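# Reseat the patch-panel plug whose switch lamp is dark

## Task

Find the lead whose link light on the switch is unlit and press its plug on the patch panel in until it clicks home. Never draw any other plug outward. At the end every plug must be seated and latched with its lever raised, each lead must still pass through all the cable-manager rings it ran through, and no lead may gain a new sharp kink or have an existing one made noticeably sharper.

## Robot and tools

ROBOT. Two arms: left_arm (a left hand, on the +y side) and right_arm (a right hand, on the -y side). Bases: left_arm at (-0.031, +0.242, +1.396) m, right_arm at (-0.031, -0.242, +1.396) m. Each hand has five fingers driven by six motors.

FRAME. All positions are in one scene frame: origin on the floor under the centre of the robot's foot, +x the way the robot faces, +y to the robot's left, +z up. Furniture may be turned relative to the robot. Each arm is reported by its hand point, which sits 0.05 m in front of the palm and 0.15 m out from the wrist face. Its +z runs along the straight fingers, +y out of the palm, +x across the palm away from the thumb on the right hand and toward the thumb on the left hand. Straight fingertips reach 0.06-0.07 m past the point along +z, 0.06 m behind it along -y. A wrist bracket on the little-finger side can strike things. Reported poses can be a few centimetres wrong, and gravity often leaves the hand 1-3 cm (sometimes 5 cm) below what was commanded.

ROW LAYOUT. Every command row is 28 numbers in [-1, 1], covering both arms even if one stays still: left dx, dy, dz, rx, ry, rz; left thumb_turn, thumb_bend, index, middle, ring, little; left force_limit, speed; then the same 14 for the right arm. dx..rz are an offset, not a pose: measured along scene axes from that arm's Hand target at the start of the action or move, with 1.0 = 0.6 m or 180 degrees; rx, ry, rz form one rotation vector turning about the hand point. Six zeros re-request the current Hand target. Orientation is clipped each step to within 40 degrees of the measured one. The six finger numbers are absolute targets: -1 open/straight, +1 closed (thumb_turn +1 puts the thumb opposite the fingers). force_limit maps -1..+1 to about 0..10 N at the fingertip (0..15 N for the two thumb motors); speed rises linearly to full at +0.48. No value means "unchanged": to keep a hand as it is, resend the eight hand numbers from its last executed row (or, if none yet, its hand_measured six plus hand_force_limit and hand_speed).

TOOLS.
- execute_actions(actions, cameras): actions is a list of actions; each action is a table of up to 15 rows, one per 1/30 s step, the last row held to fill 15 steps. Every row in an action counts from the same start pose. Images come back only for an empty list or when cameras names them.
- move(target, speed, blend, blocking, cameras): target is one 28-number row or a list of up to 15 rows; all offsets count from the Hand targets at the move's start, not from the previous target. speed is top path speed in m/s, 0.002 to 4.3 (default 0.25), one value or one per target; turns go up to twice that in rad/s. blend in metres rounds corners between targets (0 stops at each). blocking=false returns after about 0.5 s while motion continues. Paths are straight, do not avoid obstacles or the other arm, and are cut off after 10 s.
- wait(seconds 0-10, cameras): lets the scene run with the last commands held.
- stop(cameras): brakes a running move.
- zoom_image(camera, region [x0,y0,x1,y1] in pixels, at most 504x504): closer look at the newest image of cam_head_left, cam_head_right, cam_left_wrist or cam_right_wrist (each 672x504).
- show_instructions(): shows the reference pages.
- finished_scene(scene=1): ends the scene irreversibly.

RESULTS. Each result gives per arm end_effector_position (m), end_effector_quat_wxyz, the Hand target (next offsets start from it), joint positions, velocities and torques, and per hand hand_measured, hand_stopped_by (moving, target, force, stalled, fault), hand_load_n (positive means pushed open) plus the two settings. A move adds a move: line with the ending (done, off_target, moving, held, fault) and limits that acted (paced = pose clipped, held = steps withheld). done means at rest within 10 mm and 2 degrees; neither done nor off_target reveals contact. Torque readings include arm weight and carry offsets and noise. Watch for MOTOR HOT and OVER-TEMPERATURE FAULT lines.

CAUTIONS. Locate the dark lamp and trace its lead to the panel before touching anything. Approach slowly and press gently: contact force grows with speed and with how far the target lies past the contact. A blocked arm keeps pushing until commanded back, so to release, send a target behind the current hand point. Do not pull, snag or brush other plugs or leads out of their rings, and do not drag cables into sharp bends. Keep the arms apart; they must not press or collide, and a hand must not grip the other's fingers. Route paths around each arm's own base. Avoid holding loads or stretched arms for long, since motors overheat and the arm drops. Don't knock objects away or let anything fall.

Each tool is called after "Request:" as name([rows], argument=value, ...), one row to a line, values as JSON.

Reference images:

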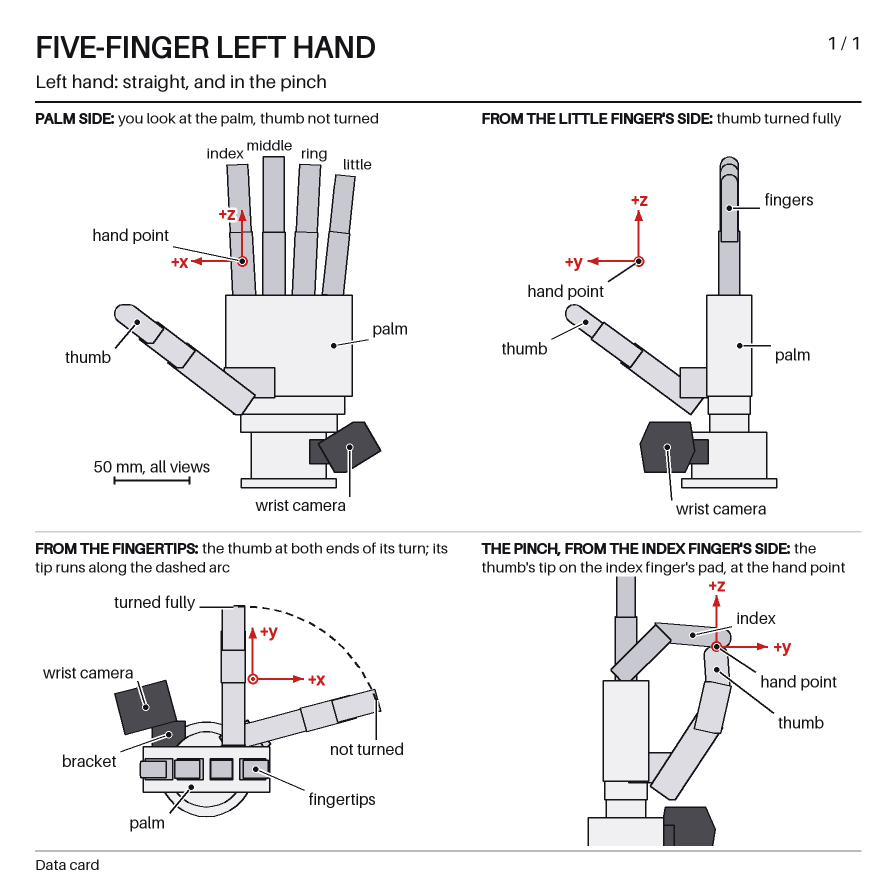

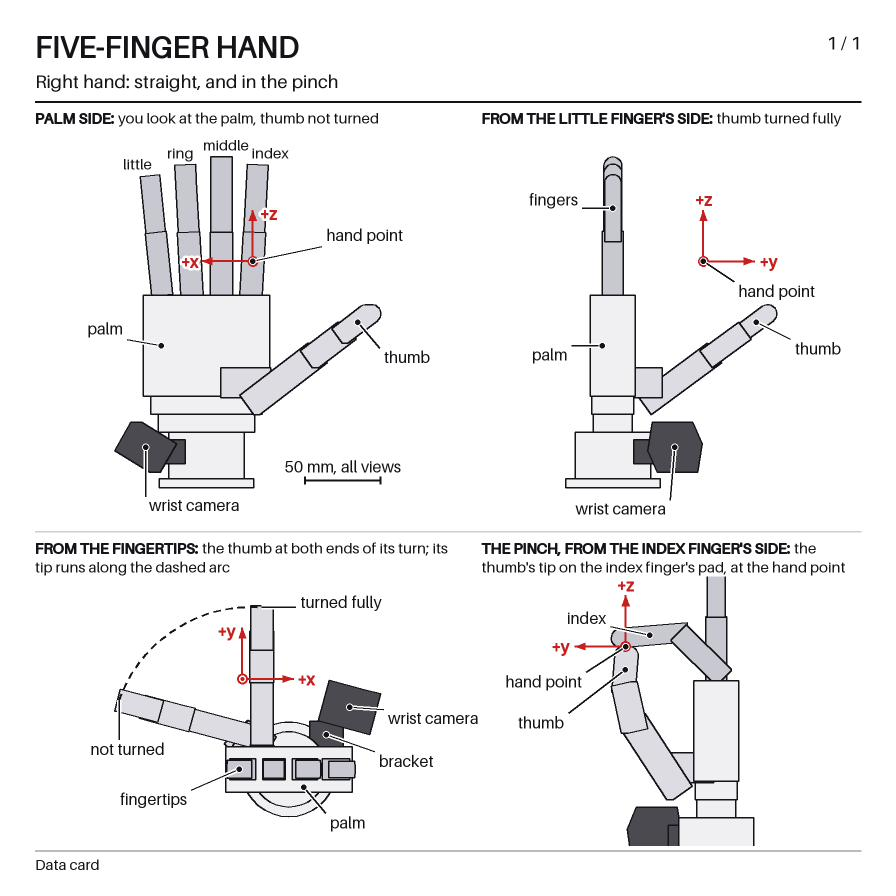

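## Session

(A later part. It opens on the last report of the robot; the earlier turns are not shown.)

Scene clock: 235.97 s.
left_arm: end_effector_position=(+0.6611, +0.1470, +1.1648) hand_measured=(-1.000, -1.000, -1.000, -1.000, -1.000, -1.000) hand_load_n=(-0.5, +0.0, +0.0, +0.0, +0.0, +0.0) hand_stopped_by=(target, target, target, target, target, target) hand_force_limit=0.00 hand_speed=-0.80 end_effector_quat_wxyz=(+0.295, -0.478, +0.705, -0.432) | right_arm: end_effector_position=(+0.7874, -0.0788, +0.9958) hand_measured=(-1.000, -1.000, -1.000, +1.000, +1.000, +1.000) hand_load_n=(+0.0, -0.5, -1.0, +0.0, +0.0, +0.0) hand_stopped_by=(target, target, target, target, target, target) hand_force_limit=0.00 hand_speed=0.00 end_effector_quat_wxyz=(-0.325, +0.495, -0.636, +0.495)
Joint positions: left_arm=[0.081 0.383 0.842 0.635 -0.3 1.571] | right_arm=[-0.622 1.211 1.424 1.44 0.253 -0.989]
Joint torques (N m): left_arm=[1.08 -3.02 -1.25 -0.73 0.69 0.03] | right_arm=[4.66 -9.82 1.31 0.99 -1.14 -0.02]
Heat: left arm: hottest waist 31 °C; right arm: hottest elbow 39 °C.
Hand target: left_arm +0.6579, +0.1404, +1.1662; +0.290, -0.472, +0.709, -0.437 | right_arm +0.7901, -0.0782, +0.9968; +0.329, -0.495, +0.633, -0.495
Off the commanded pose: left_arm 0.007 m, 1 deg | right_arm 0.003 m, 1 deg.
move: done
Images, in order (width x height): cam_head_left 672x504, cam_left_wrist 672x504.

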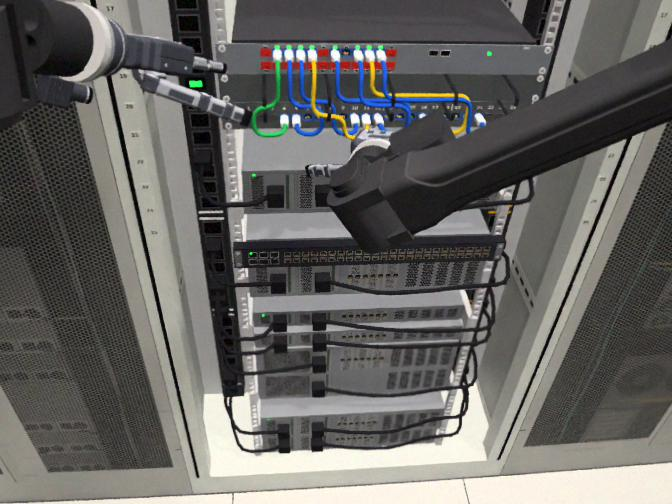

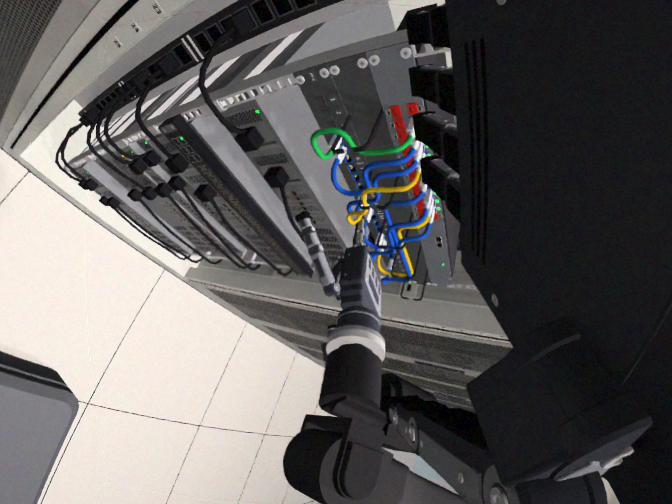

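Request:
move([
  [0,0,0,0,0,0,-1,-1,-1,-1,-1,-1,0,-0.8,-0.025,0,0.004,0,0,0,-1,-1,-1,1,1,1,0,0],
  [0,0,0,0,0,0,-1,-1,-1,-1,-1,-1,0,-0.8,-0.025,-0.006,0.006,0,0,0.035,-1,-1,-1,1,1,1,0,0],
], speed=0.06, cameras=["cam_head_left"])

Request:
zoom_image(camera="cam_head_left", region=[340, 100, 400, 145])

Scene clock: 238.50 s.
left_arm: end_effector_position=(+0.6611, +0.1470, +1.1648) hand_measured=(-1.000, -1.000, -1.000, -1.000, -1.000, -1.000) hand_load_n=(-0.5, +0.0, +0.0, +0.0, +0.0, -0.5) hand_stopped_by=(target, target, target, target, target, target) hand_force_limit=0.00 hand_speed=-0.80 end_effector_quat_wxyz=(+0.295, -0.478, +0.705, -0.432) | right_arm: end_effector_position=(+0.7770, -0.0752, +1.0051) hand_measured=(-1.000, -1.000, -1.000, +1.000, +1.000, +1.000) hand_load_n=(+0.0, +0.0, +0.0, +0.0, +0.0, +0.0) hand_stopped_by=(target, target, target, target, target, target) hand_force_limit=0.00 hand_speed=0.00 end_effector_quat_wxyz=(-0.359, +0.522, -0.610, +0.476)
Joint positions: left_arm=[0.081 0.383 0.842 0.635 -0.3 1.571] | right_arm=[-0.641 1.144 1.336 1.377 0.181 -0.966]
Joint torques (N m): left_arm=[1.9 -2.55 -1.28 -0.79 0.71 0.07] | right_arm=[2.26 -10.93 0.49 0.8 -0.84 0.03]
Heat: left arm: hottest waist 31 °C; right arm: hottest elbow 39 °C.
Hand target: left_arm +0.6579, +0.1405, +1.1662; +0.290, -0.472, +0.709, -0.437 | right_arm +0.7751, -0.0818, +1.0004; +0.356, -0.529, +0.605, -0.476
Off the commanded pose: left_arm 0.007 m, 1 deg | right_arm 0.008 m, 1 deg.
move: done
Images, in order (width x height): cam_head_left 672x504.

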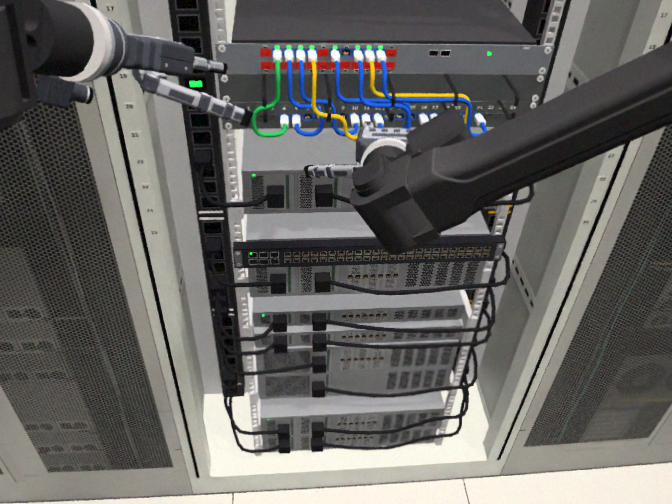

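Scaled by 8.400 from the camera's 672x504 image, which has a finer 960x720 frame.

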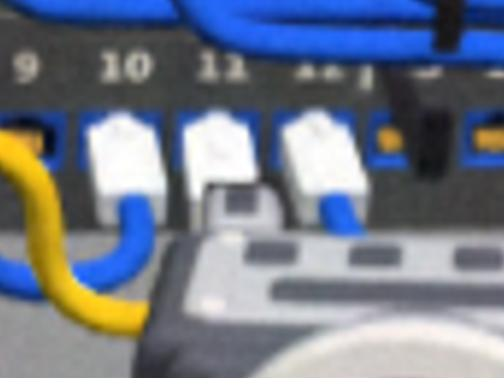

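Request:
move(target=[0,0,0,0,0,0,-1,-1,-1,-1,-1,-1,0,-0.8,-0.06,-0.01,0.0,0,0,0,-1,-1,-1,1,1,1,0,0], speed=0.08)

Scene clock: 239.73 s.
left_arm: end_effector_position=(+0.6611, +0.1470, +1.1648) hand_measured=(-1.000, -1.000, -1.000, -1.000, -1.000, -1.000) hand_load_n=(-0.5, +0.0, +0.0, +0.0, +0.0, +0.0) hand_stopped_by=(target, target, target, target, target, target) hand_force_limit=0.00 hand_speed=-0.80 end_effector_quat_wxyz=(+0.295, -0.478, +0.705, -0.432) | right_arm: end_effector_position=(+0.7373, -0.0729, +0.9990) hand_measured=(-1.000, -1.000, -1.000, +1.000, +1.000, +1.000) hand_load_n=(-0.5, +0.5, +0.0, +0.0, +0.0, +0.0) hand_stopped_by=(target, target, target, target, target, target) hand_force_limit=0.00 hand_speed=0.00 end_effector_quat_wxyz=(-0.360, +0.534, -0.607, +0.465)
Joint positions: left_arm=[0.081 0.383 0.842 0.635 -0.3 1.571] | right_arm=[-0.676 1.123 1.224 1.43 0.179 -0.933]
Joint torques (N m): left_arm=[1.26 -2.73 -1.37 -0.65 0.69 0.06] | right_arm=[1.9 -11.28 0.21 1.98 -0.74 0.05]
Heat: left arm: hottest waist 31 °C; right arm: hottest elbow 39 °C.
Hand target: left_arm +0.6579, +0.1405, +1.1662; +0.290, -0.472, +0.709, -0.437 | right_arm +0.7390, -0.0878, +1.0004; +0.356, -0.529, +0.605, -0.476
Off the commanded pose: left_arm 0.007 m, 1 deg | right_arm 0.015 m, 2 deg.
move: off_target (right_arm)

Request:
move(target=[0,0,0,0,0,0,-1,-1,-1,-1,-1,-1,0,-0.8,0.035,-0.004,-0.002,0,0,0,-1,-1,-1,1,1,1,0,0], speed=0.08, cameras=["cam_head_left"])

Request:
zoom_image(camera="cam_head_left", region=[340, 100, 400, 145])

Scene clock: 240.87 s.
left_arm: end_effector_position=(+0.6611, +0.1470, +1.1648) hand_measured=(-1.000, -1.000, -1.000, -1.000, -1.000, -1.000) hand_load_n=(+0.0, +0.0, +0.5, +0.0, +0.0, +0.0) hand_stopped_by=(target, target, target, target, target, target) hand_force_limit=0.00 hand_speed=-0.80 end_effector_quat_wxyz=(+0.295, -0.478, +0.705, -0.432) | right_arm: end_effector_position=(+0.7534, -0.0779, +0.9993) hand_measured=(-1.000, -1.000, -1.000, +1.000, +1.000, +1.000) hand_load_n=(+0.0, +0.0, +0.0, +0.0, +0.0, +0.5) hand_stopped_by=(target, target, target, target, target, target) hand_force_limit=0.00 hand_speed=0.00 end_effector_quat_wxyz=(-0.360, +0.531, -0.608, +0.468)
Joint positions: left_arm=[0.081 0.383 0.842 0.635 -0.3 1.571] | right_arm=[-0.676 1.123 1.265 1.398 0.179 -0.933]
Joint torques (N m): left_arm=[0.91 -2.78 -1.21 -0.77 0.69 0.1] | right_arm=[2.2 -11.16 1.48 1.02 -0.73 0.01]
Heat: left arm: hottest waist 31 °C; right arm: hottest elbow 39 °C.
Hand target: left_arm +0.6579, +0.1405, +1.1662; +0.290, -0.472, +0.709, -0.437 | right_arm +0.7600, -0.0902, +0.9992; +0.356, -0.529, +0.605, -0.476
Off the commanded pose: left_arm 0.007 m, 1 deg | right_arm 0.014 m, 1 deg.
move: off_target (right_arm)
Images, in order (width x height): cam_head_left 672x504.

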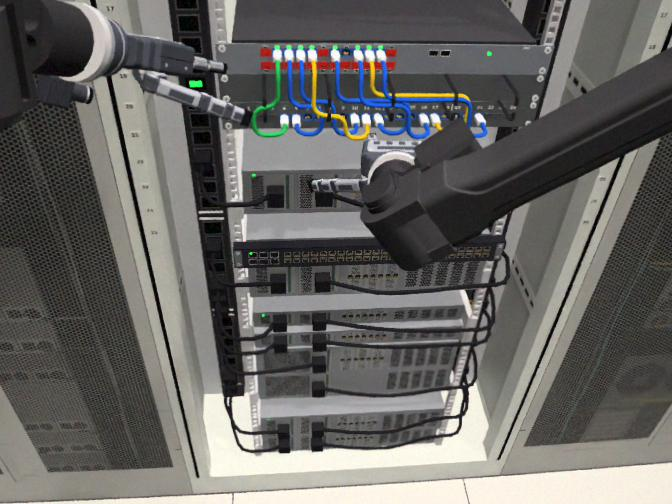

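Scaled by 8.400 from the camera's 672x504 image, which has a finer 960x720 frame.

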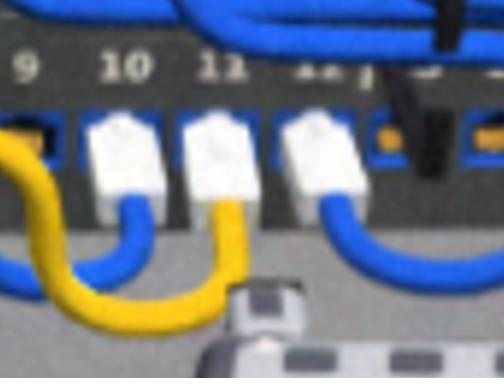

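Request:
move(target=[0,0,0,0,0,0,-1,-1,-1,-1,-1,-1,0,-0.8,0.005,-0.014,0.0,0,0,0,-1,-1,-1,1,1,1,0,0], speed=0.08)

Scene clock: 241.90 s.
left_arm: end_effector_position=(+0.6611, +0.1470, +1.1648) hand_measured=(-1.000, -1.000, -1.000, -1.000, -1.000, -1.000) hand_load_n=(-0.5, +0.0, +0.0, +0.0, -0.5, +0.0) hand_stopped_by=(target, target, target, target, target, target) hand_force_limit=0.00 hand_speed=-0.80 end_effector_quat_wxyz=(+0.295, -0.478, +0.705, -0.432) | right_arm: end_effector_position=(+0.7563, -0.0846, +0.9992) hand_measured=(-1.000, -1.000, -1.000, +1.000, +1.000, +1.000) hand_load_n=(+0.0, +0.0, +0.0, +0.0, +0.0, +0.0) hand_stopped_by=(target, target, target, target, target, target) hand_force_limit=0.00 hand_speed=0.00 end_effector_quat_wxyz=(-0.360, +0.531, -0.608, +0.468)
Joint positions: left_arm=[0.081 0.383 0.842 0.635 -0.3 1.571] | right_arm=[-0.688 1.11 1.265 1.38 0.179 -0.922]
Joint torques (N m): left_arm=[1.03 -2.43 -1.13 -0.66 0.68 0.02] | right_arm=[1.73 -11.58 1.46 1.02 -0.74 0.04]
Heat: left arm: hottest waist 31 °C; right arm: hottest elbow 39 °C.
Hand target: left_arm +0.6579, +0.1405, +1.1662; +0.290, -0.472, +0.709, -0.437 | right_arm +0.7629, -0.0985, +0.9991; +0.356, -0.529, +0.605, -0.476
Off the commanded pose: left_arm 0.007 m, 1 deg | right_arm 0.015 m, 1 deg.
move: off_target (right_arm)

Request:
move(target=[0,0,0,0,0,0,-1,-1,-1,-1,-1,-1,0,-0.8,0.025,0.033,0.0,0,0,0,-1,-1,-1,1,1,1,0,0], speed=0.08)

Scene clock: 243.07 s.
left_arm: end_effector_position=(+0.6611, +0.1470, +1.1648) hand_measured=(-1.000, -1.000, -1.000, -1.000, -1.000, -1.000) hand_load_n=(+0.0, +0.0, +0.0, +0.0, +0.0, +0.0) hand_stopped_by=(target, target, target, target, target, target) hand_force_limit=0.00 hand_speed=-0.80 end_effector_quat_wxyz=(+0.295, -0.478, +0.705, -0.432) | right_arm: end_effector_position=(+0.7740, -0.0874, +0.9989) hand_measured=(-1.000, -1.000, -1.000, +1.000, +1.000, +1.000) hand_load_n=(+0.0, +0.0, +0.0, +0.0, +0.0, +0.0) hand_stopped_by=(target, target, target, target, target, target) hand_force_limit=0.00 hand_speed=0.00 end_effector_quat_wxyz=(-0.353, +0.531, -0.603, +0.480)
Joint positions: left_arm=[0.081 0.383 0.842 0.635 -0.3 1.571] | right_arm=[-0.678 1.128 1.323 1.365 0.181 -0.955]
Joint torques (N m): left_arm=[1.49 -2.9 -1.17 -0.76 0.68 0.01] | right_arm=[5.07 -9.47 2.36 1.16 -0.79 -0.11]
Heat: left arm: hottest waist 31 °C; right arm: hottest elbow 39 °C.
Hand target: left_arm +0.6579, +0.1405, +1.1662; +0.290, -0.472, +0.709, -0.437 | right_arm +0.7781, -0.0787, +0.9992; +0.356, -0.529, +0.605, -0.476
Off the commanded pose: left_arm 0.007 m, 1 deg | right_arm 0.010 m, 1 deg.
move: done

Request:
move(target=[0,0,0,0,0,0,-1,-1,-1,-1,-1,-1,0,-0.8,0.012,0.008,0.0,0,0,0,-1,-1,-1,1,1,1,0,0], speed=0.06, cameras=["cam_head_left"])

Request:
zoom_image(camera="cam_head_left", region=[340, 100, 400, 145])

Scene clock: 244.17 s.
left_arm: end_effector_position=(+0.6611, +0.1470, +1.1648) hand_measured=(-1.000, -1.000, -1.000, -1.000, -1.000, -1.000) hand_load_n=(+0.0, +0.0, +0.0, +0.0, +0.0, +0.0) hand_stopped_by=(target, target, target, target, target, target) hand_force_limit=0.00 hand_speed=-0.80 end_effector_quat_wxyz=(+0.295, -0.478, +0.705, -0.432) | right_arm: end_effector_position=(+0.7808, -0.0863, +0.9996) hand_measured=(-1.000, -1.000, -1.000, +1.000, +1.000, +1.000) hand_load_n=(+0.0, +0.0, -0.5, +0.0, +0.0, +0.0) hand_stopped_by=(target, target, target, target, target, target) hand_force_limit=0.00 hand_speed=0.00 end_effector_quat_wxyz=(-0.351, +0.530, -0.602, +0.483)
Joint positions: left_arm=[0.081 0.383 0.842 0.635 -0.3 1.571] | right_arm=[-0.669 1.137 1.346 1.359 0.181 -0.97]
Joint torques (N m): left_arm=[1.38 -2.84 -1.28 -0.68 0.65 0.04] | right_arm=[5.42 -9.11 2.63 0.94 -0.82 -0.1]
Heat: left arm: hottest waist 31 °C; right arm: hottest elbow 39 °C.
Hand target: left_arm +0.6579, +0.1405, +1.1662; +0.290, -0.472, +0.709, -0.437 | right_arm +0.7851, -0.0738, +0.9991; +0.356, -0.529, +0.605, -0.476
Off the commanded pose: left_arm 0.007 m, 1 deg | right_arm 0.013 m, 1 deg.
move: off_target (right_arm)
Images, in order (width x height): cam_head_left 672x504.

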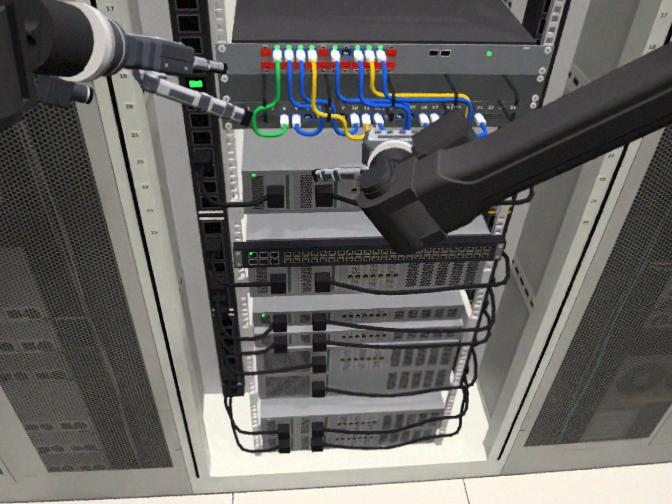

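Scaled by 8.400 from the camera's 672x504 image, which has a finer 960x720 frame.

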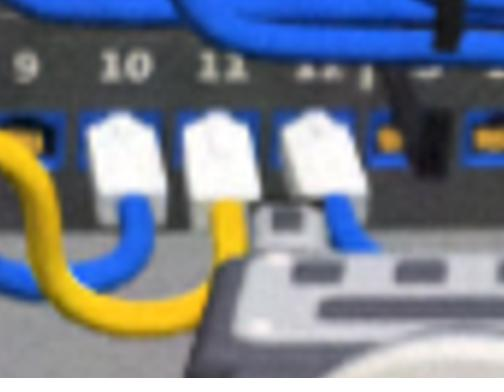

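Request:
execute_actions([
  [[0,0,0,0,0,0,-1,-1,-1,-1,-1,-1,0,-0.8,0.006,0.004,0,0,0,0,-1,-1,-1,1,1,1,0,0]],
], cameras=["cam_head_left"])

Request:
zoom_image(camera="cam_head_left", region=[340, 100, 400, 145])

Scene clock: 245.57 s.
left_arm: end_effector_position=(+0.6611, +0.1470, +1.1648) hand_measured=(-1.000, -1.000, -1.000, -1.000, -1.000, -1.000) hand_load_n=(+0.0, +0.0, -0.5, +0.0, +0.0, +0.0) hand_stopped_by=(target, target, target, target, target, target) hand_force_limit=0.00 hand_speed=-0.80 end_effector_quat_wxyz=(+0.295, -0.478, +0.705, -0.432) | right_arm: end_effector_position=(+0.7824, -0.0863, +0.9995) hand_measured=(-1.000, -1.000, -1.000, +1.000, +1.000, +1.000) hand_load_n=(+0.0, +0.0, -1.0, +0.0, +0.0, +0.0) hand_stopped_by=(target, target, target, target, target, target) hand_force_limit=0.00 hand_speed=0.00 end_effector_quat_wxyz=(-0.348, +0.531, -0.602, +0.484)
Joint positions: left_arm=[0.081 0.383 0.842 0.635 -0.3 1.571] | right_arm=[-0.665 1.141 1.353 1.359 0.185 -0.978]
Joint torques (N m): left_arm=[1.38 -3.02 -1.21 -0.59 0.7 0.01] | right_arm=[5.6 -8.76 3.12 0.72 -0.97 -0.08]
Heat: left arm: hottest waist 31 °C; right arm: hottest elbow 39 °C.
Hand target: left_arm +0.6579, +0.1405, +1.1662; +0.290, -0.472, +0.709, -0.437 | right_arm +0.7888, -0.0715, +0.9992; +0.356, -0.529, +0.605, -0.476
Off the commanded pose: left_arm 0.007 m, 1 deg | right_arm 0.016 m, 1 deg.
Step readings (end_effector_position of left_arm | right_arm):
0: (+0.6611, +0.1470, +1.1648) | (+0.7808, -0.0864, +0.9996)
1: (+0.6611, +0.1470, +1.1648) | (+0.7808, -0.0864, +0.9996)
2: (+0.6611, +0.1470, +1.1648) | (+0.7811, -0.0866, +0.9997)
4: (+0.6611, +0.1470, +1.1648) | (+0.7818, -0.0863, +0.9996)
8: (+0.6611, +0.1470, +1.1648) | (+0.7825, -0.0863, +0.9995)
15: (+0.6611, +0.1470, +1.1648) | (+0.7825, -0.0863, +0.9995)
Images, in order (width x height): cam_head_left 672x504.

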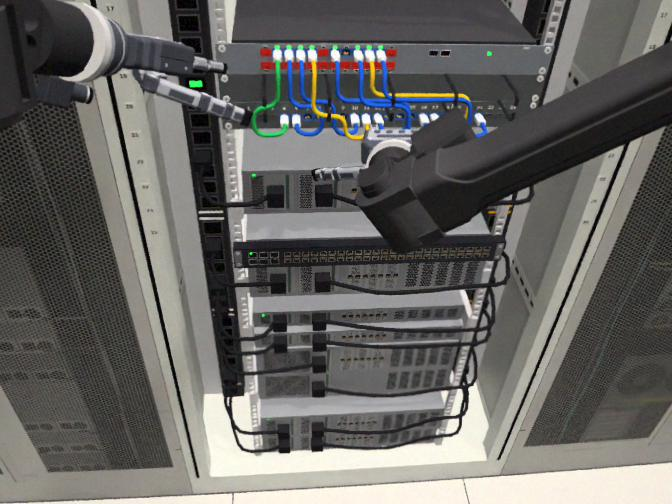

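Scaled by 8.400 from the camera's 672x504 image, which has a finer 960x720 frame.

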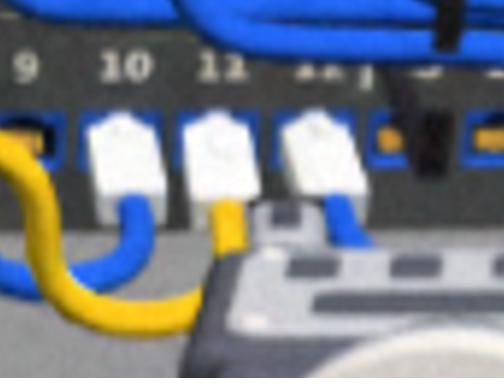

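Request:
execute_actions([
  [[0,0,0,0,0,0,-1,-1,-1,-1,-1,-1,0,-0.8,0.008,0.003,0,0,0,-0.006,-1,-1,-1,1,1,1,0,0]],
], cameras=["cam_head_left"])

Request:
zoom_image(camera="cam_head_left", region=[340, 100, 400, 145])

Scene clock: 246.47 s.
left_arm: end_effector_position=(+0.6611, +0.1470, +1.1648) hand_measured=(-1.000, -1.000, -1.000, -1.000, -1.000, -1.000) hand_load_n=(+0.0, +0.0, +0.0, +0.0, +0.0, +0.0) hand_stopped_by=(target, target, target, target, target, target) hand_force_limit=0.00 hand_speed=-0.80 end_effector_quat_wxyz=(+0.295, -0.478, +0.705, -0.432) | right_arm: end_effector_position=(+0.7841, -0.0853, +0.9992) hand_measured=(-1.000, -1.000, -1.000, +1.000, +1.000, +1.000) hand_load_n=(+0.0, +0.0, +0.0, +0.0, +0.0, +0.0) hand_stopped_by=(target, target, target, target, target, target) hand_force_limit=0.00 hand_speed=0.00 end_effector_quat_wxyz=(-0.343, +0.527, -0.607, +0.486)
Joint positions: left_arm=[0.081 0.383 0.842 0.635 -0.3 1.571] | right_arm=[-0.654 1.15 1.366 1.367 0.199 -0.988]
Joint torques (N m): left_arm=[1.32 -2.61 -1.24 -0.84 0.66 -0.01] | right_arm=[5.89 -8.29 3.75 0.76 -1.1 -0.09]
Heat: left arm: hottest waist 31 °C; right arm: hottest elbow 39 °C.
Hand target: left_arm +0.6579, +0.1405, +1.1662; +0.290, -0.472, +0.709, -0.437 | right_arm +0.7936, -0.0698, +0.9992; +0.351, -0.523, +0.610, -0.480
Off the commanded pose: left_arm 0.007 m, 1 deg | right_arm 0.018 m, 1 deg.
Step readings (end_effector_position of left_arm | right_arm):
0: (+0.6611, +0.1470, +1.1648) | (+0.7824, -0.0864, +0.9995)
1: (+0.6611, +0.1470, +1.1648) | (+0.7824, -0.0863, +0.9995)
2: (+0.6611, +0.1470, +1.1648) | (+0.7827, -0.0862, +0.9995)
4: (+0.6611, +0.1470, +1.1648) | (+0.7838, -0.0857, +0.9992)
8: (+0.6611, +0.1470, +1.1648) | (+0.7841, -0.0852, +0.9993)
15: (+0.6611, +0.1470, +1.1648) | (+0.7841, -0.0853, +0.9992)
Images, in order (width x height): cam_head_left 672x504.

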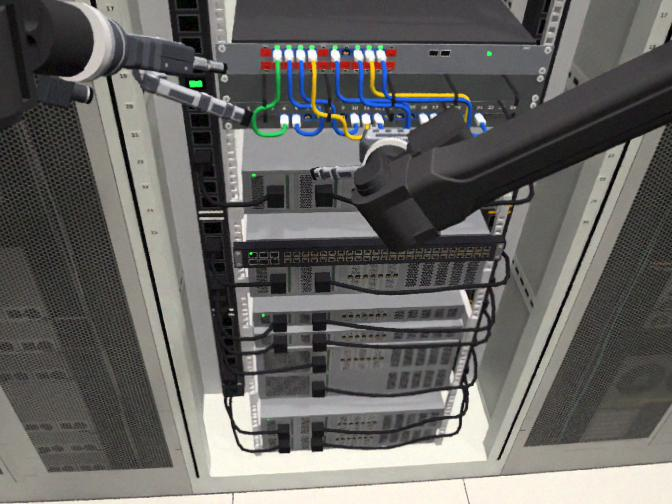

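Scaled by 8.400 from the camera's 672x504 image, which has a finer 960x720 frame.

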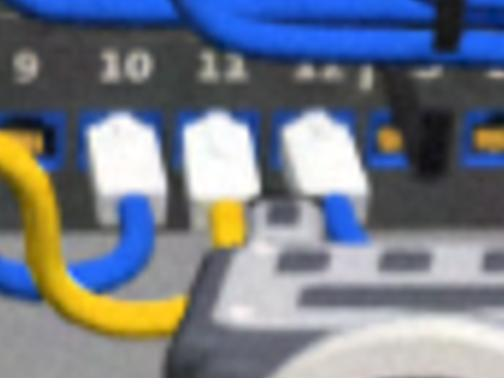

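Request:
move(target=[0,0,0,0,0,0,-1,-1,-1,-1,-1,-1,0,-0.8,0.03,0,0.025,0,-0.015,-0.004,-1,-1,-1,1,1,1,0,0], speed=0.06, cameras=["cam_head_left"])

Request:
zoom_image(camera="cam_head_left", region=[350, 105, 380, 135])

Request:
zoom_image(camera="cam_head_left", region=[340, 100, 400, 145])

Scene clock: 247.73 s.
left_arm: end_effector_position=(+0.6611, +0.1470, +1.1648) hand_measured=(-1.000, -1.000, -1.000, -1.000, -1.000, -1.000) hand_load_n=(-0.5, +0.0, +0.0, +0.0, +0.0, +0.0) hand_stopped_by=(target, target, target, target, target, target) hand_force_limit=0.00 hand_speed=-0.80 end_effector_quat_wxyz=(+0.295, -0.478, +0.705, -0.432) | right_arm: end_effector_position=(+0.7851, -0.0850, +0.9997) hand_measured=(-1.000, -1.000, -1.000, +1.000, +1.000, +1.000) hand_load_n=(+0.0, +0.0, -5.5, +0.0, +0.0, +0.0) hand_stopped_by=(target, target, target, target, target, target) hand_force_limit=0.00 hand_speed=0.00 end_effector_quat_wxyz=(-0.335, +0.530, -0.601, +0.495)
Joint positions: left_arm=[0.081 0.383 0.842 0.635 -0.3 1.571] | right_arm=[-0.646 1.163 1.377 1.385 0.199 -1.023]
Joint torques (N m): left_arm=[1.14 -2.84 -1.33 -0.68 0.68 0.04] | right_arm=[7.65 -8.82 5.04 0.58 -2.4 0.09]
Heat: left arm: hottest waist 31 °C; right arm: hottest elbow 38 °C.
Hand target: left_arm +0.6579, +0.1405, +1.1662; +0.290, -0.472, +0.709, -0.437 | right_arm +0.8116, -0.0698, +1.0142; +0.363, -0.508, +0.605, -0.494
Off the commanded pose: left_arm 0.007 m, 1 deg | right_arm 0.034 m, 4 deg.
move: off_target (right_arm)
Images, in order (width x height): cam_head_left 672x504.

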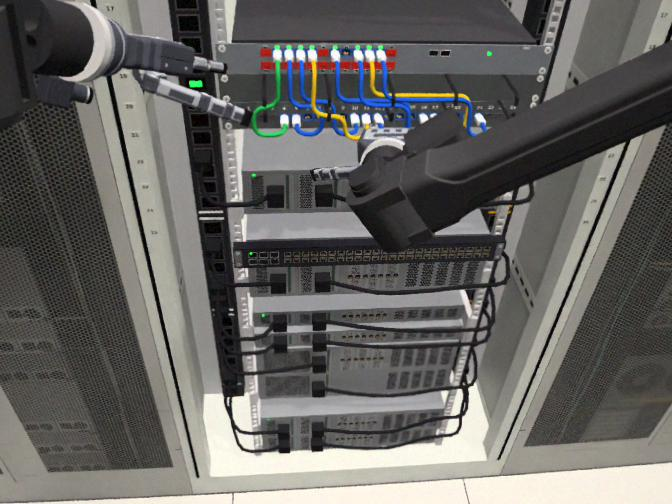

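Scaled by 16.800 from the camera's 672x504 image, which has a finer 960x720 frame.

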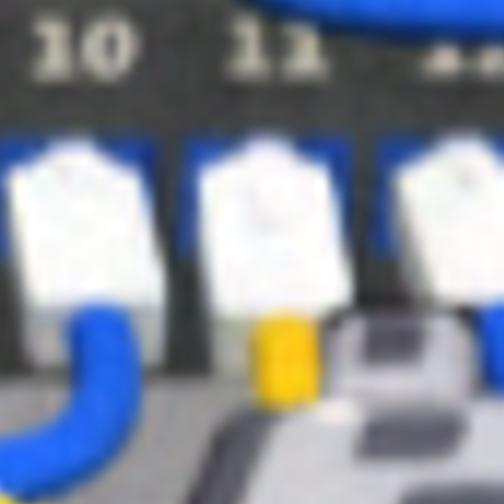

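Scaled by 8.400 from the camera's 672x504 image, which has a finer 960x720 frame.

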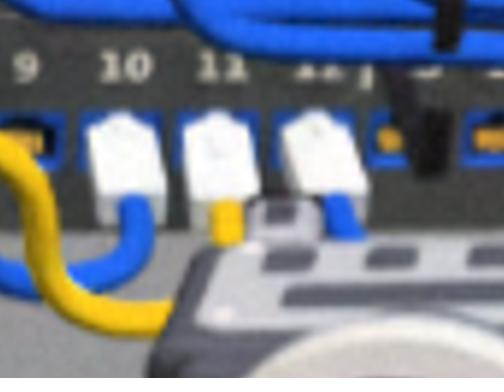

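Request:
move(target=[0,0,0,0,0,0,-1,-1,-1,-1,-1,-1,0,-0.8,0.07,-0.012,0.03,0,-0.015,-0.004,-1,-1,-1,1,1,1,0,0], speed=0.08, cameras=["cam_head_left"])

Request:
zoom_image(camera="cam_head_left", region=[350, 105, 380, 135])

Request:
zoom_image(camera="cam_head_left", region=[340, 100, 400, 145])

Scene clock: 249.10 s.
left_arm: end_effector_position=(+0.6611, +0.1470, +1.1648) hand_measured=(-1.000, -1.000, -1.000, -1.000, -1.000, -1.000) hand_load_n=(+0.0, +0.0, +0.0, +0.0, -0.5, +0.0) hand_stopped_by=(target, target, target, target, target, target) hand_force_limit=0.00 hand_speed=-0.80 end_effector_quat_wxyz=(+0.295, -0.478, +0.705, -0.432) | right_arm: end_effector_position=(+0.7869, -0.0866, +1.0017) hand_measured=(-1.000, -1.000, -1.000, +1.000, +1.000, +1.000) hand_load_n=(+0.0, +0.0, -11.0, +0.0, +0.0, +0.0) hand_stopped_by=(target, target, target, target, target, target) hand_force_limit=0.00 hand_speed=0.00 end_effector_quat_wxyz=(-0.326, +0.539, -0.594, +0.501)
Joint positions: left_arm=[0.081 0.383 0.842 0.635 -0.3 1.571] | right_arm=[-0.636 1.163 1.382 1.385 0.201 -1.065]
Joint torques (N m): left_arm=[1.55 -2.55 -1.21 -0.68 0.67 0.01] | right_arm=[9.11 -9.7 9.03 -0.99 -3.84 0.28]
Heat: left arm: hottest waist 31 °C; right arm: hottest elbow 39 °C.
Hand target: left_arm +0.6579, +0.1405, +1.1662; +0.290, -0.472, +0.709, -0.437 | right_arm +0.8536, -0.0769, +1.0322; +0.374, -0.493, +0.600, -0.508
Off the commanded pose: left_arm 0.007 m, 1 deg | right_arm 0.074 m, 8 deg.
move: off_target (right_arm)
Images, in order (width x height): cam_head_left 672x504.

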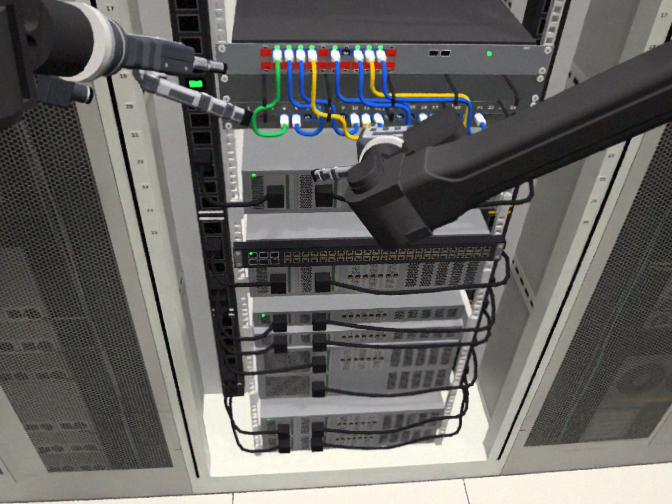

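Scaled by 16.800 from the camera's 672x504 image, which has a finer 960x720 frame.

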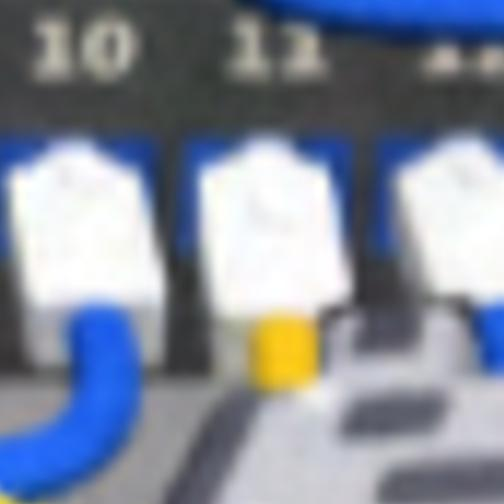

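Scaled by 8.400 from the camera's 672x504 image, which has a finer 960x720 frame.

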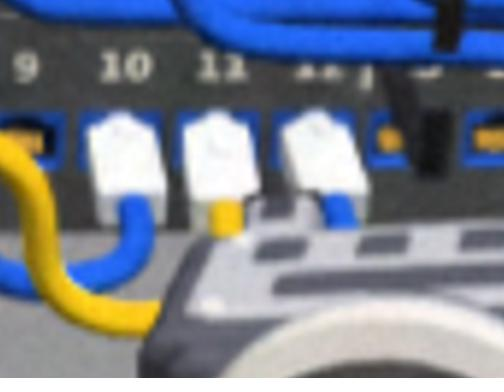

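Request:
move(target=[0,0,0,0,0,0,-1,-1,-1,-1,-1,-1,0,-0.8,0.09,-0.012,0.018,0,-0.016,-0.005,-1,-1,-1,1,1,1,0,0], speed=0.1, cameras=["cam_head_left"])

Request:
zoom_image(camera="cam_head_left", region=[350, 105, 380, 135])

Request:
zoom_image(camera="cam_head_left", region=[340, 100, 400, 145])

Scene clock: 250.47 s.
left_arm: end_effector_position=(+0.6611, +0.1470, +1.1648) hand_measured=(-1.000, -1.000, -1.000, -1.000, -1.000, -1.000) hand_load_n=(+0.0, +0.0, +0.0, +0.0, +0.0, +0.0) hand_stopped_by=(target, target, target, target, target, target) hand_force_limit=0.00 hand_speed=-0.80 end_effector_quat_wxyz=(+0.295, -0.478, +0.705, -0.432) | right_arm: end_effector_position=(+0.7890, -0.0882, +1.0031) hand_measured=(-1.000, -1.000, -0.998, +1.000, +1.000, +1.000) hand_load_n=(+0.0, -0.5, -14.5, -0.5, +0.0, +0.0) hand_stopped_by=(target, target, target, target, target, target) hand_force_limit=0.00 hand_speed=0.00 end_effector_quat_wxyz=(-0.322, +0.543, -0.588, +0.506)
Joint positions: left_arm=[0.081 0.383 0.842 0.635 -0.3 1.571] | right_arm=[-0.632 1.163 1.388 1.384 0.199 -1.088]
Joint torques (N m): left_arm=[0.85 -2.73 -1.18 -0.76 0.68 0.04] | right_arm=[10.4 -10.29 13.87 -2.76 -5.15 0.39]
Heat: left arm: hottest waist 31 °C; right arm: hottest wrist yaw 40 °C.
Hand target: left_arm +0.6579, +0.1405, +1.1662; +0.290, -0.472, +0.709, -0.437 | right_arm +0.9076, -0.0843, +1.0430; -0.385, +0.475, -0.594, +0.523
Off the commanded pose: left_arm 0.007 m, 1 deg | right_arm 0.125 m, 11 deg.
move: off_target (right_arm)
Images, in order (width x height): cam_head_left 672x504.

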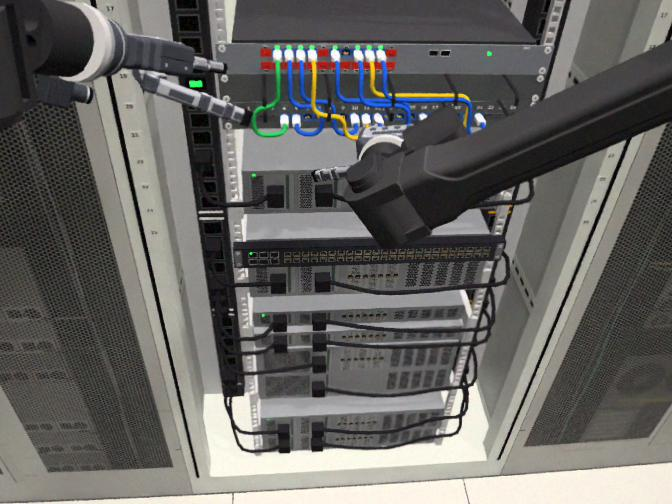

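Scaled by 16.800 from the camera's 672x504 image, which has a finer 960x720 frame.

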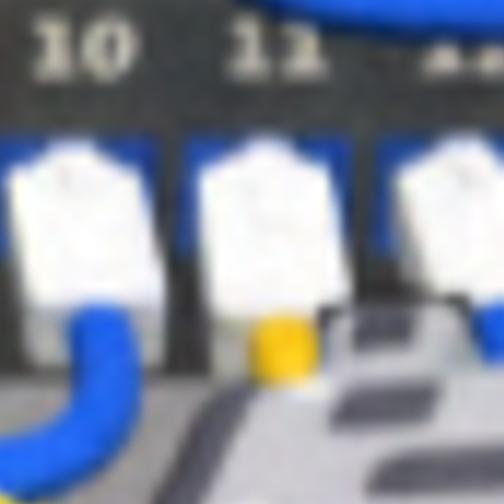

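Scaled by 8.400 from the camera's 672x504 image, which has a finer 960x720 frame.

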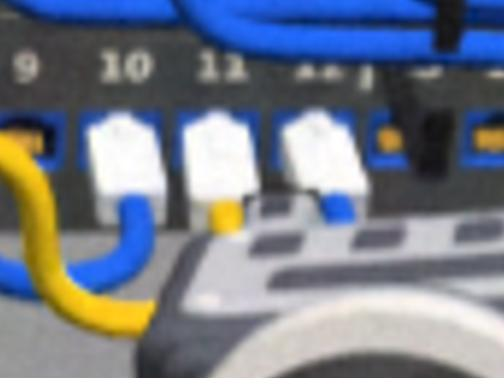

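Request:
move(target=[0,0,0,0,0,0,-1,-1,-1,-1,-1,-1,0,-0.8,0.08,-0.010,0.004,0,-0.012,-0.005,-1,-1,-1,1,1,1,0,0], speed=0.1, cameras=["cam_head_left"])

Request:
zoom_image(camera="cam_head_left", region=[350, 105, 380, 135])

Request:
zoom_image(camera="cam_head_left", region=[340, 100, 400, 145])

Scene clock: 251.80 s.
left_arm: end_effector_position=(+0.6611, +0.1470, +1.1648) hand_measured=(-1.000, -1.000, -1.000, -1.000, -1.000, -1.000) hand_load_n=(+0.0, +0.0, +0.0, +0.0, +0.0, +0.0) hand_stopped_by=(target, target, target, target, target, target) hand_force_limit=0.00 hand_speed=-0.80 end_effector_quat_wxyz=(+0.295, -0.478, +0.705, -0.432) | right_arm: end_effector_position=(+0.7907, -0.0889, +1.0035) hand_measured=(-1.000, -1.000, -0.998, +1.000, +1.000, +1.000) hand_load_n=(+0.0, +0.0, -16.5, +0.0, +0.0, +0.0) hand_stopped_by=(target, target, target, target, target, target) hand_force_limit=0.00 hand_speed=0.00 end_effector_quat_wxyz=(-0.322, +0.543, -0.586, +0.508)
Joint positions: left_arm=[0.081 0.383 0.842 0.635 -0.3 1.571] | right_arm=[-0.632 1.164 1.392 1.383 0.196 -1.092]
Joint torques (N m): left_arm=[1.08 -2.84 -1.16 -0.68 0.65 0.03] | right_arm=[10.46 -10.75 17.66 -3.99 -5.96 0.47]
Heat: left arm: hottest waist 31 °C; right arm: hottest wrist yaw 43 °C.
Hand target: left_arm +0.6579, +0.1405, +1.1662; +0.290, -0.472, +0.709, -0.437 | right_arm +0.9556, -0.0902, +1.0454; -0.392, +0.460, -0.590, +0.535
Off the commanded pose: left_arm 0.007 m, 1 deg | right_arm 0.170 m, 13 deg.
move: off_target (right_arm)
Images, in order (width x height): cam_head_left 672x504.

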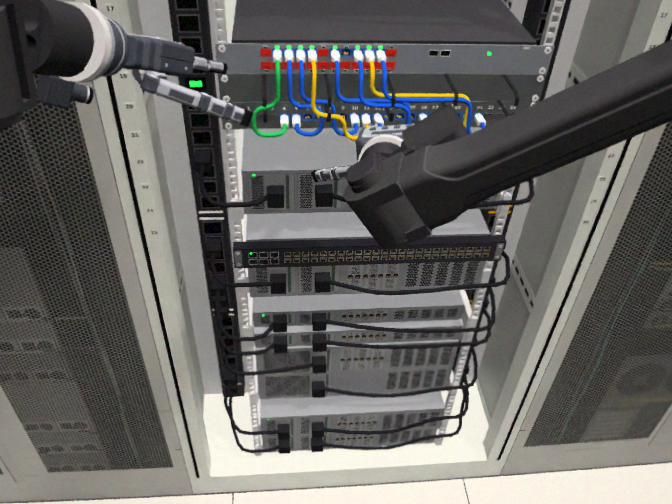

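Scaled by 16.800 from the camera's 672x504 image, which has a finer 960x720 frame.

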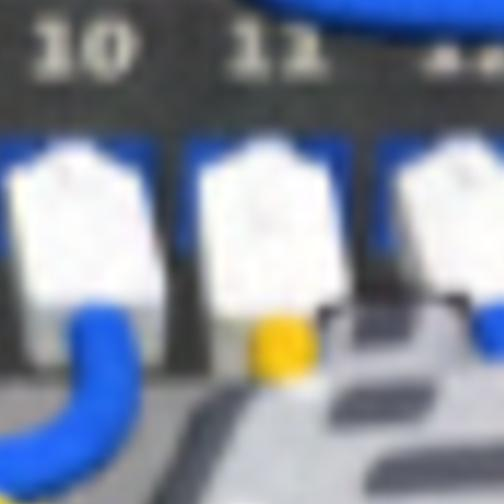

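Scaled by 8.400 from the camera's 672x504 image, which has a finer 960x720 frame.

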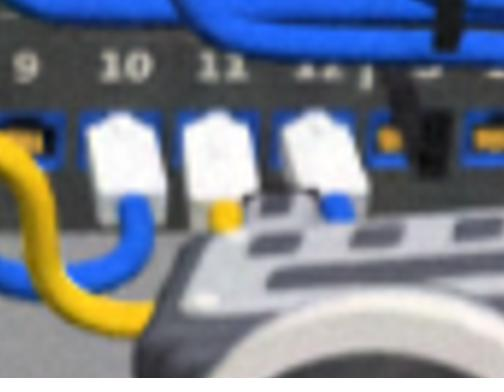

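Request:
zoom_image(camera="cam_head_left", region=[348, 108, 378, 138])

Request:
zoom_image(camera="cam_head_left", region=[360, 112, 376, 128])

Scaled by 16.800 from the camera's 672x504 image, which has a finer 960x720 frame.

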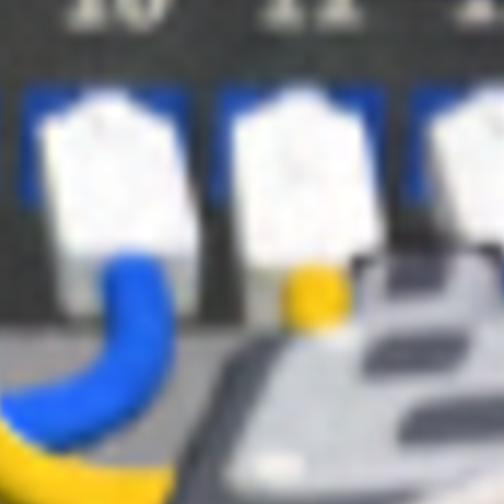

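Scaled by 31.500 from the camera's 672x504 image, which has a finer 960x720 frame.

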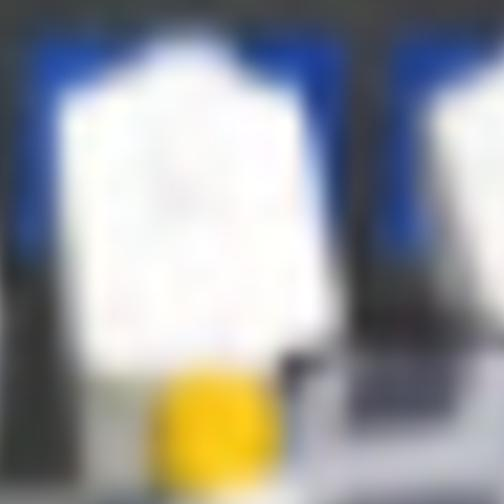

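Request:
wait(seconds=0, cameras=["cam_right_wrist", "cam_head_left", "cam_head_right", "cam_left_wrist"])

Request:
zoom_image(camera="cam_head_right", region=[300, 90, 390, 160])

Scene clock: 253.77 s.
left_arm: end_effector_position=(+0.6611, +0.1470, +1.1648) hand_measured=(-1.000, -1.000, -1.000, -1.000, -1.000, -1.000) hand_load_n=(+0.0, +0.0, +0.0, +0.0, +0.5, +0.0) hand_stopped_by=(target, target, target, target, target, target) hand_force_limit=0.00 hand_speed=-0.80 end_effector_quat_wxyz=(+0.295, -0.478, +0.705, -0.432) | right_arm: end_effector_position=(+0.7907, -0.0889, +1.0035) hand_measured=(-1.000, -1.000, -0.998, +1.000, +1.000, +1.000) hand_load_n=(+0.0, +0.0, -16.5, +0.0, +0.0, +0.0) hand_stopped_by=(target, target, target, target, target, target) hand_force_limit=0.00 hand_speed=0.00 end_effector_quat_wxyz=(-0.322, +0.543, -0.586, +0.508)
Joint positions: left_arm=[0.081 0.383 0.842 0.635 -0.3 1.571] | right_arm=[-0.632 1.164 1.392 1.383 0.196 -1.092]
Joint torques (N m): left_arm=[1.44 -2.37 -1.22 -0.8 0.68 0.05] | right_arm=[10.52 -10.7 17.73 -3.96 -5.98 0.48]
Heat: left arm: hottest waist 31 °C; right arm: hottest wrist yaw 47 °C.
Hand target: left_arm +0.6579, +0.1405, +1.1662; +0.290, -0.472, +0.709, -0.437 | right_arm +0.9556, -0.0902, +1.0454; -0.392, +0.460, -0.590, +0.535
Off the commanded pose: left_arm 0.007 m, 1 deg | right_arm 0.170 m, 13 deg.

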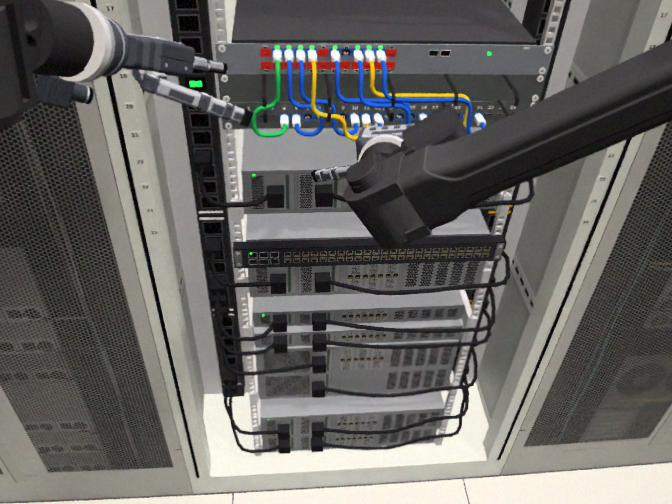

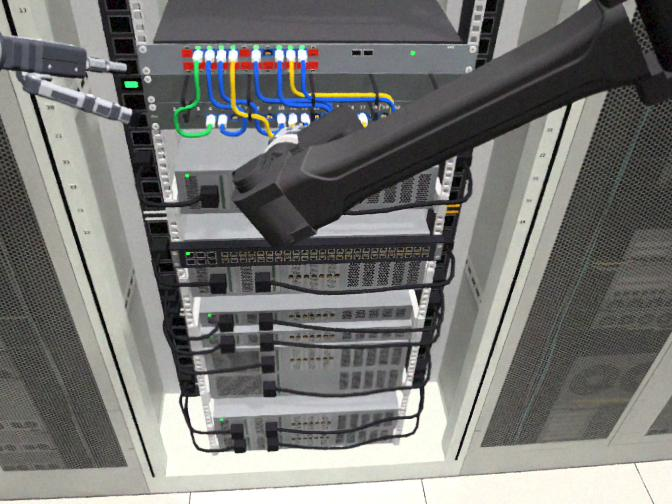

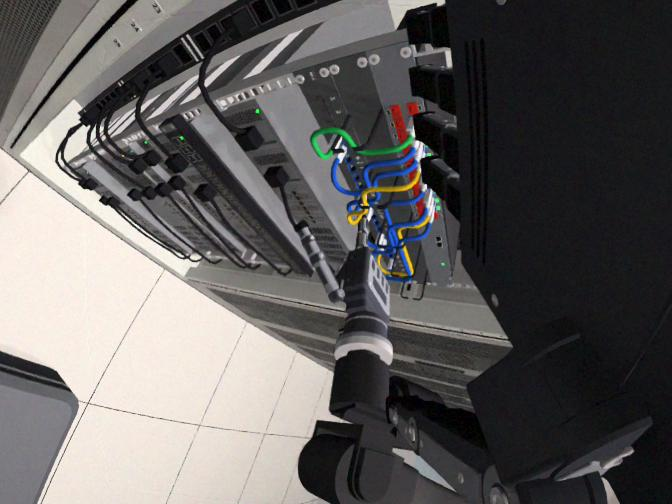

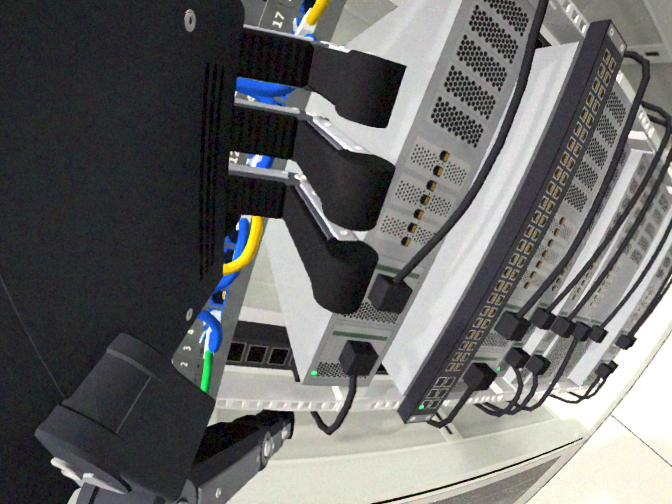

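Scaled by 5.600 from the camera's 672x504 image, which has a finer 960x720 frame.

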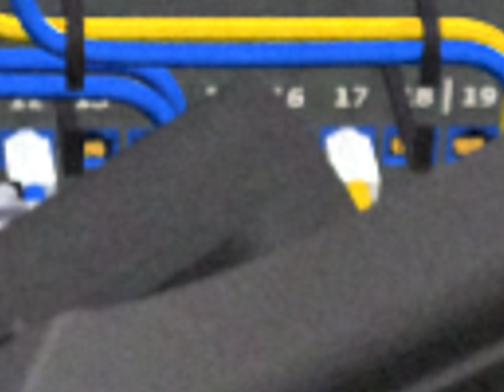

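Request:
zoom_image(camera="cam_head_right", region=[274, 104, 314, 134])

Request:
zoom_image(camera="cam_left_wrist", region=[330, 190, 400, 250])

Scaled by 12.600 from the camera's 672x504 image, which has a finer 960x720 frame.

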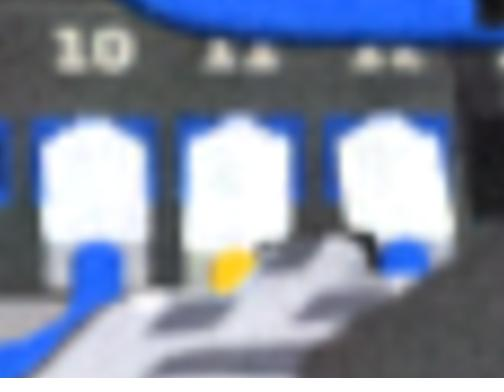

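Scaled by 7.200 from the camera's 672x504 image, which has a finer 960x720 frame.

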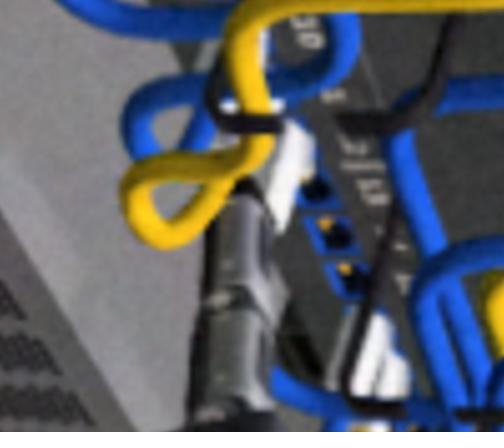

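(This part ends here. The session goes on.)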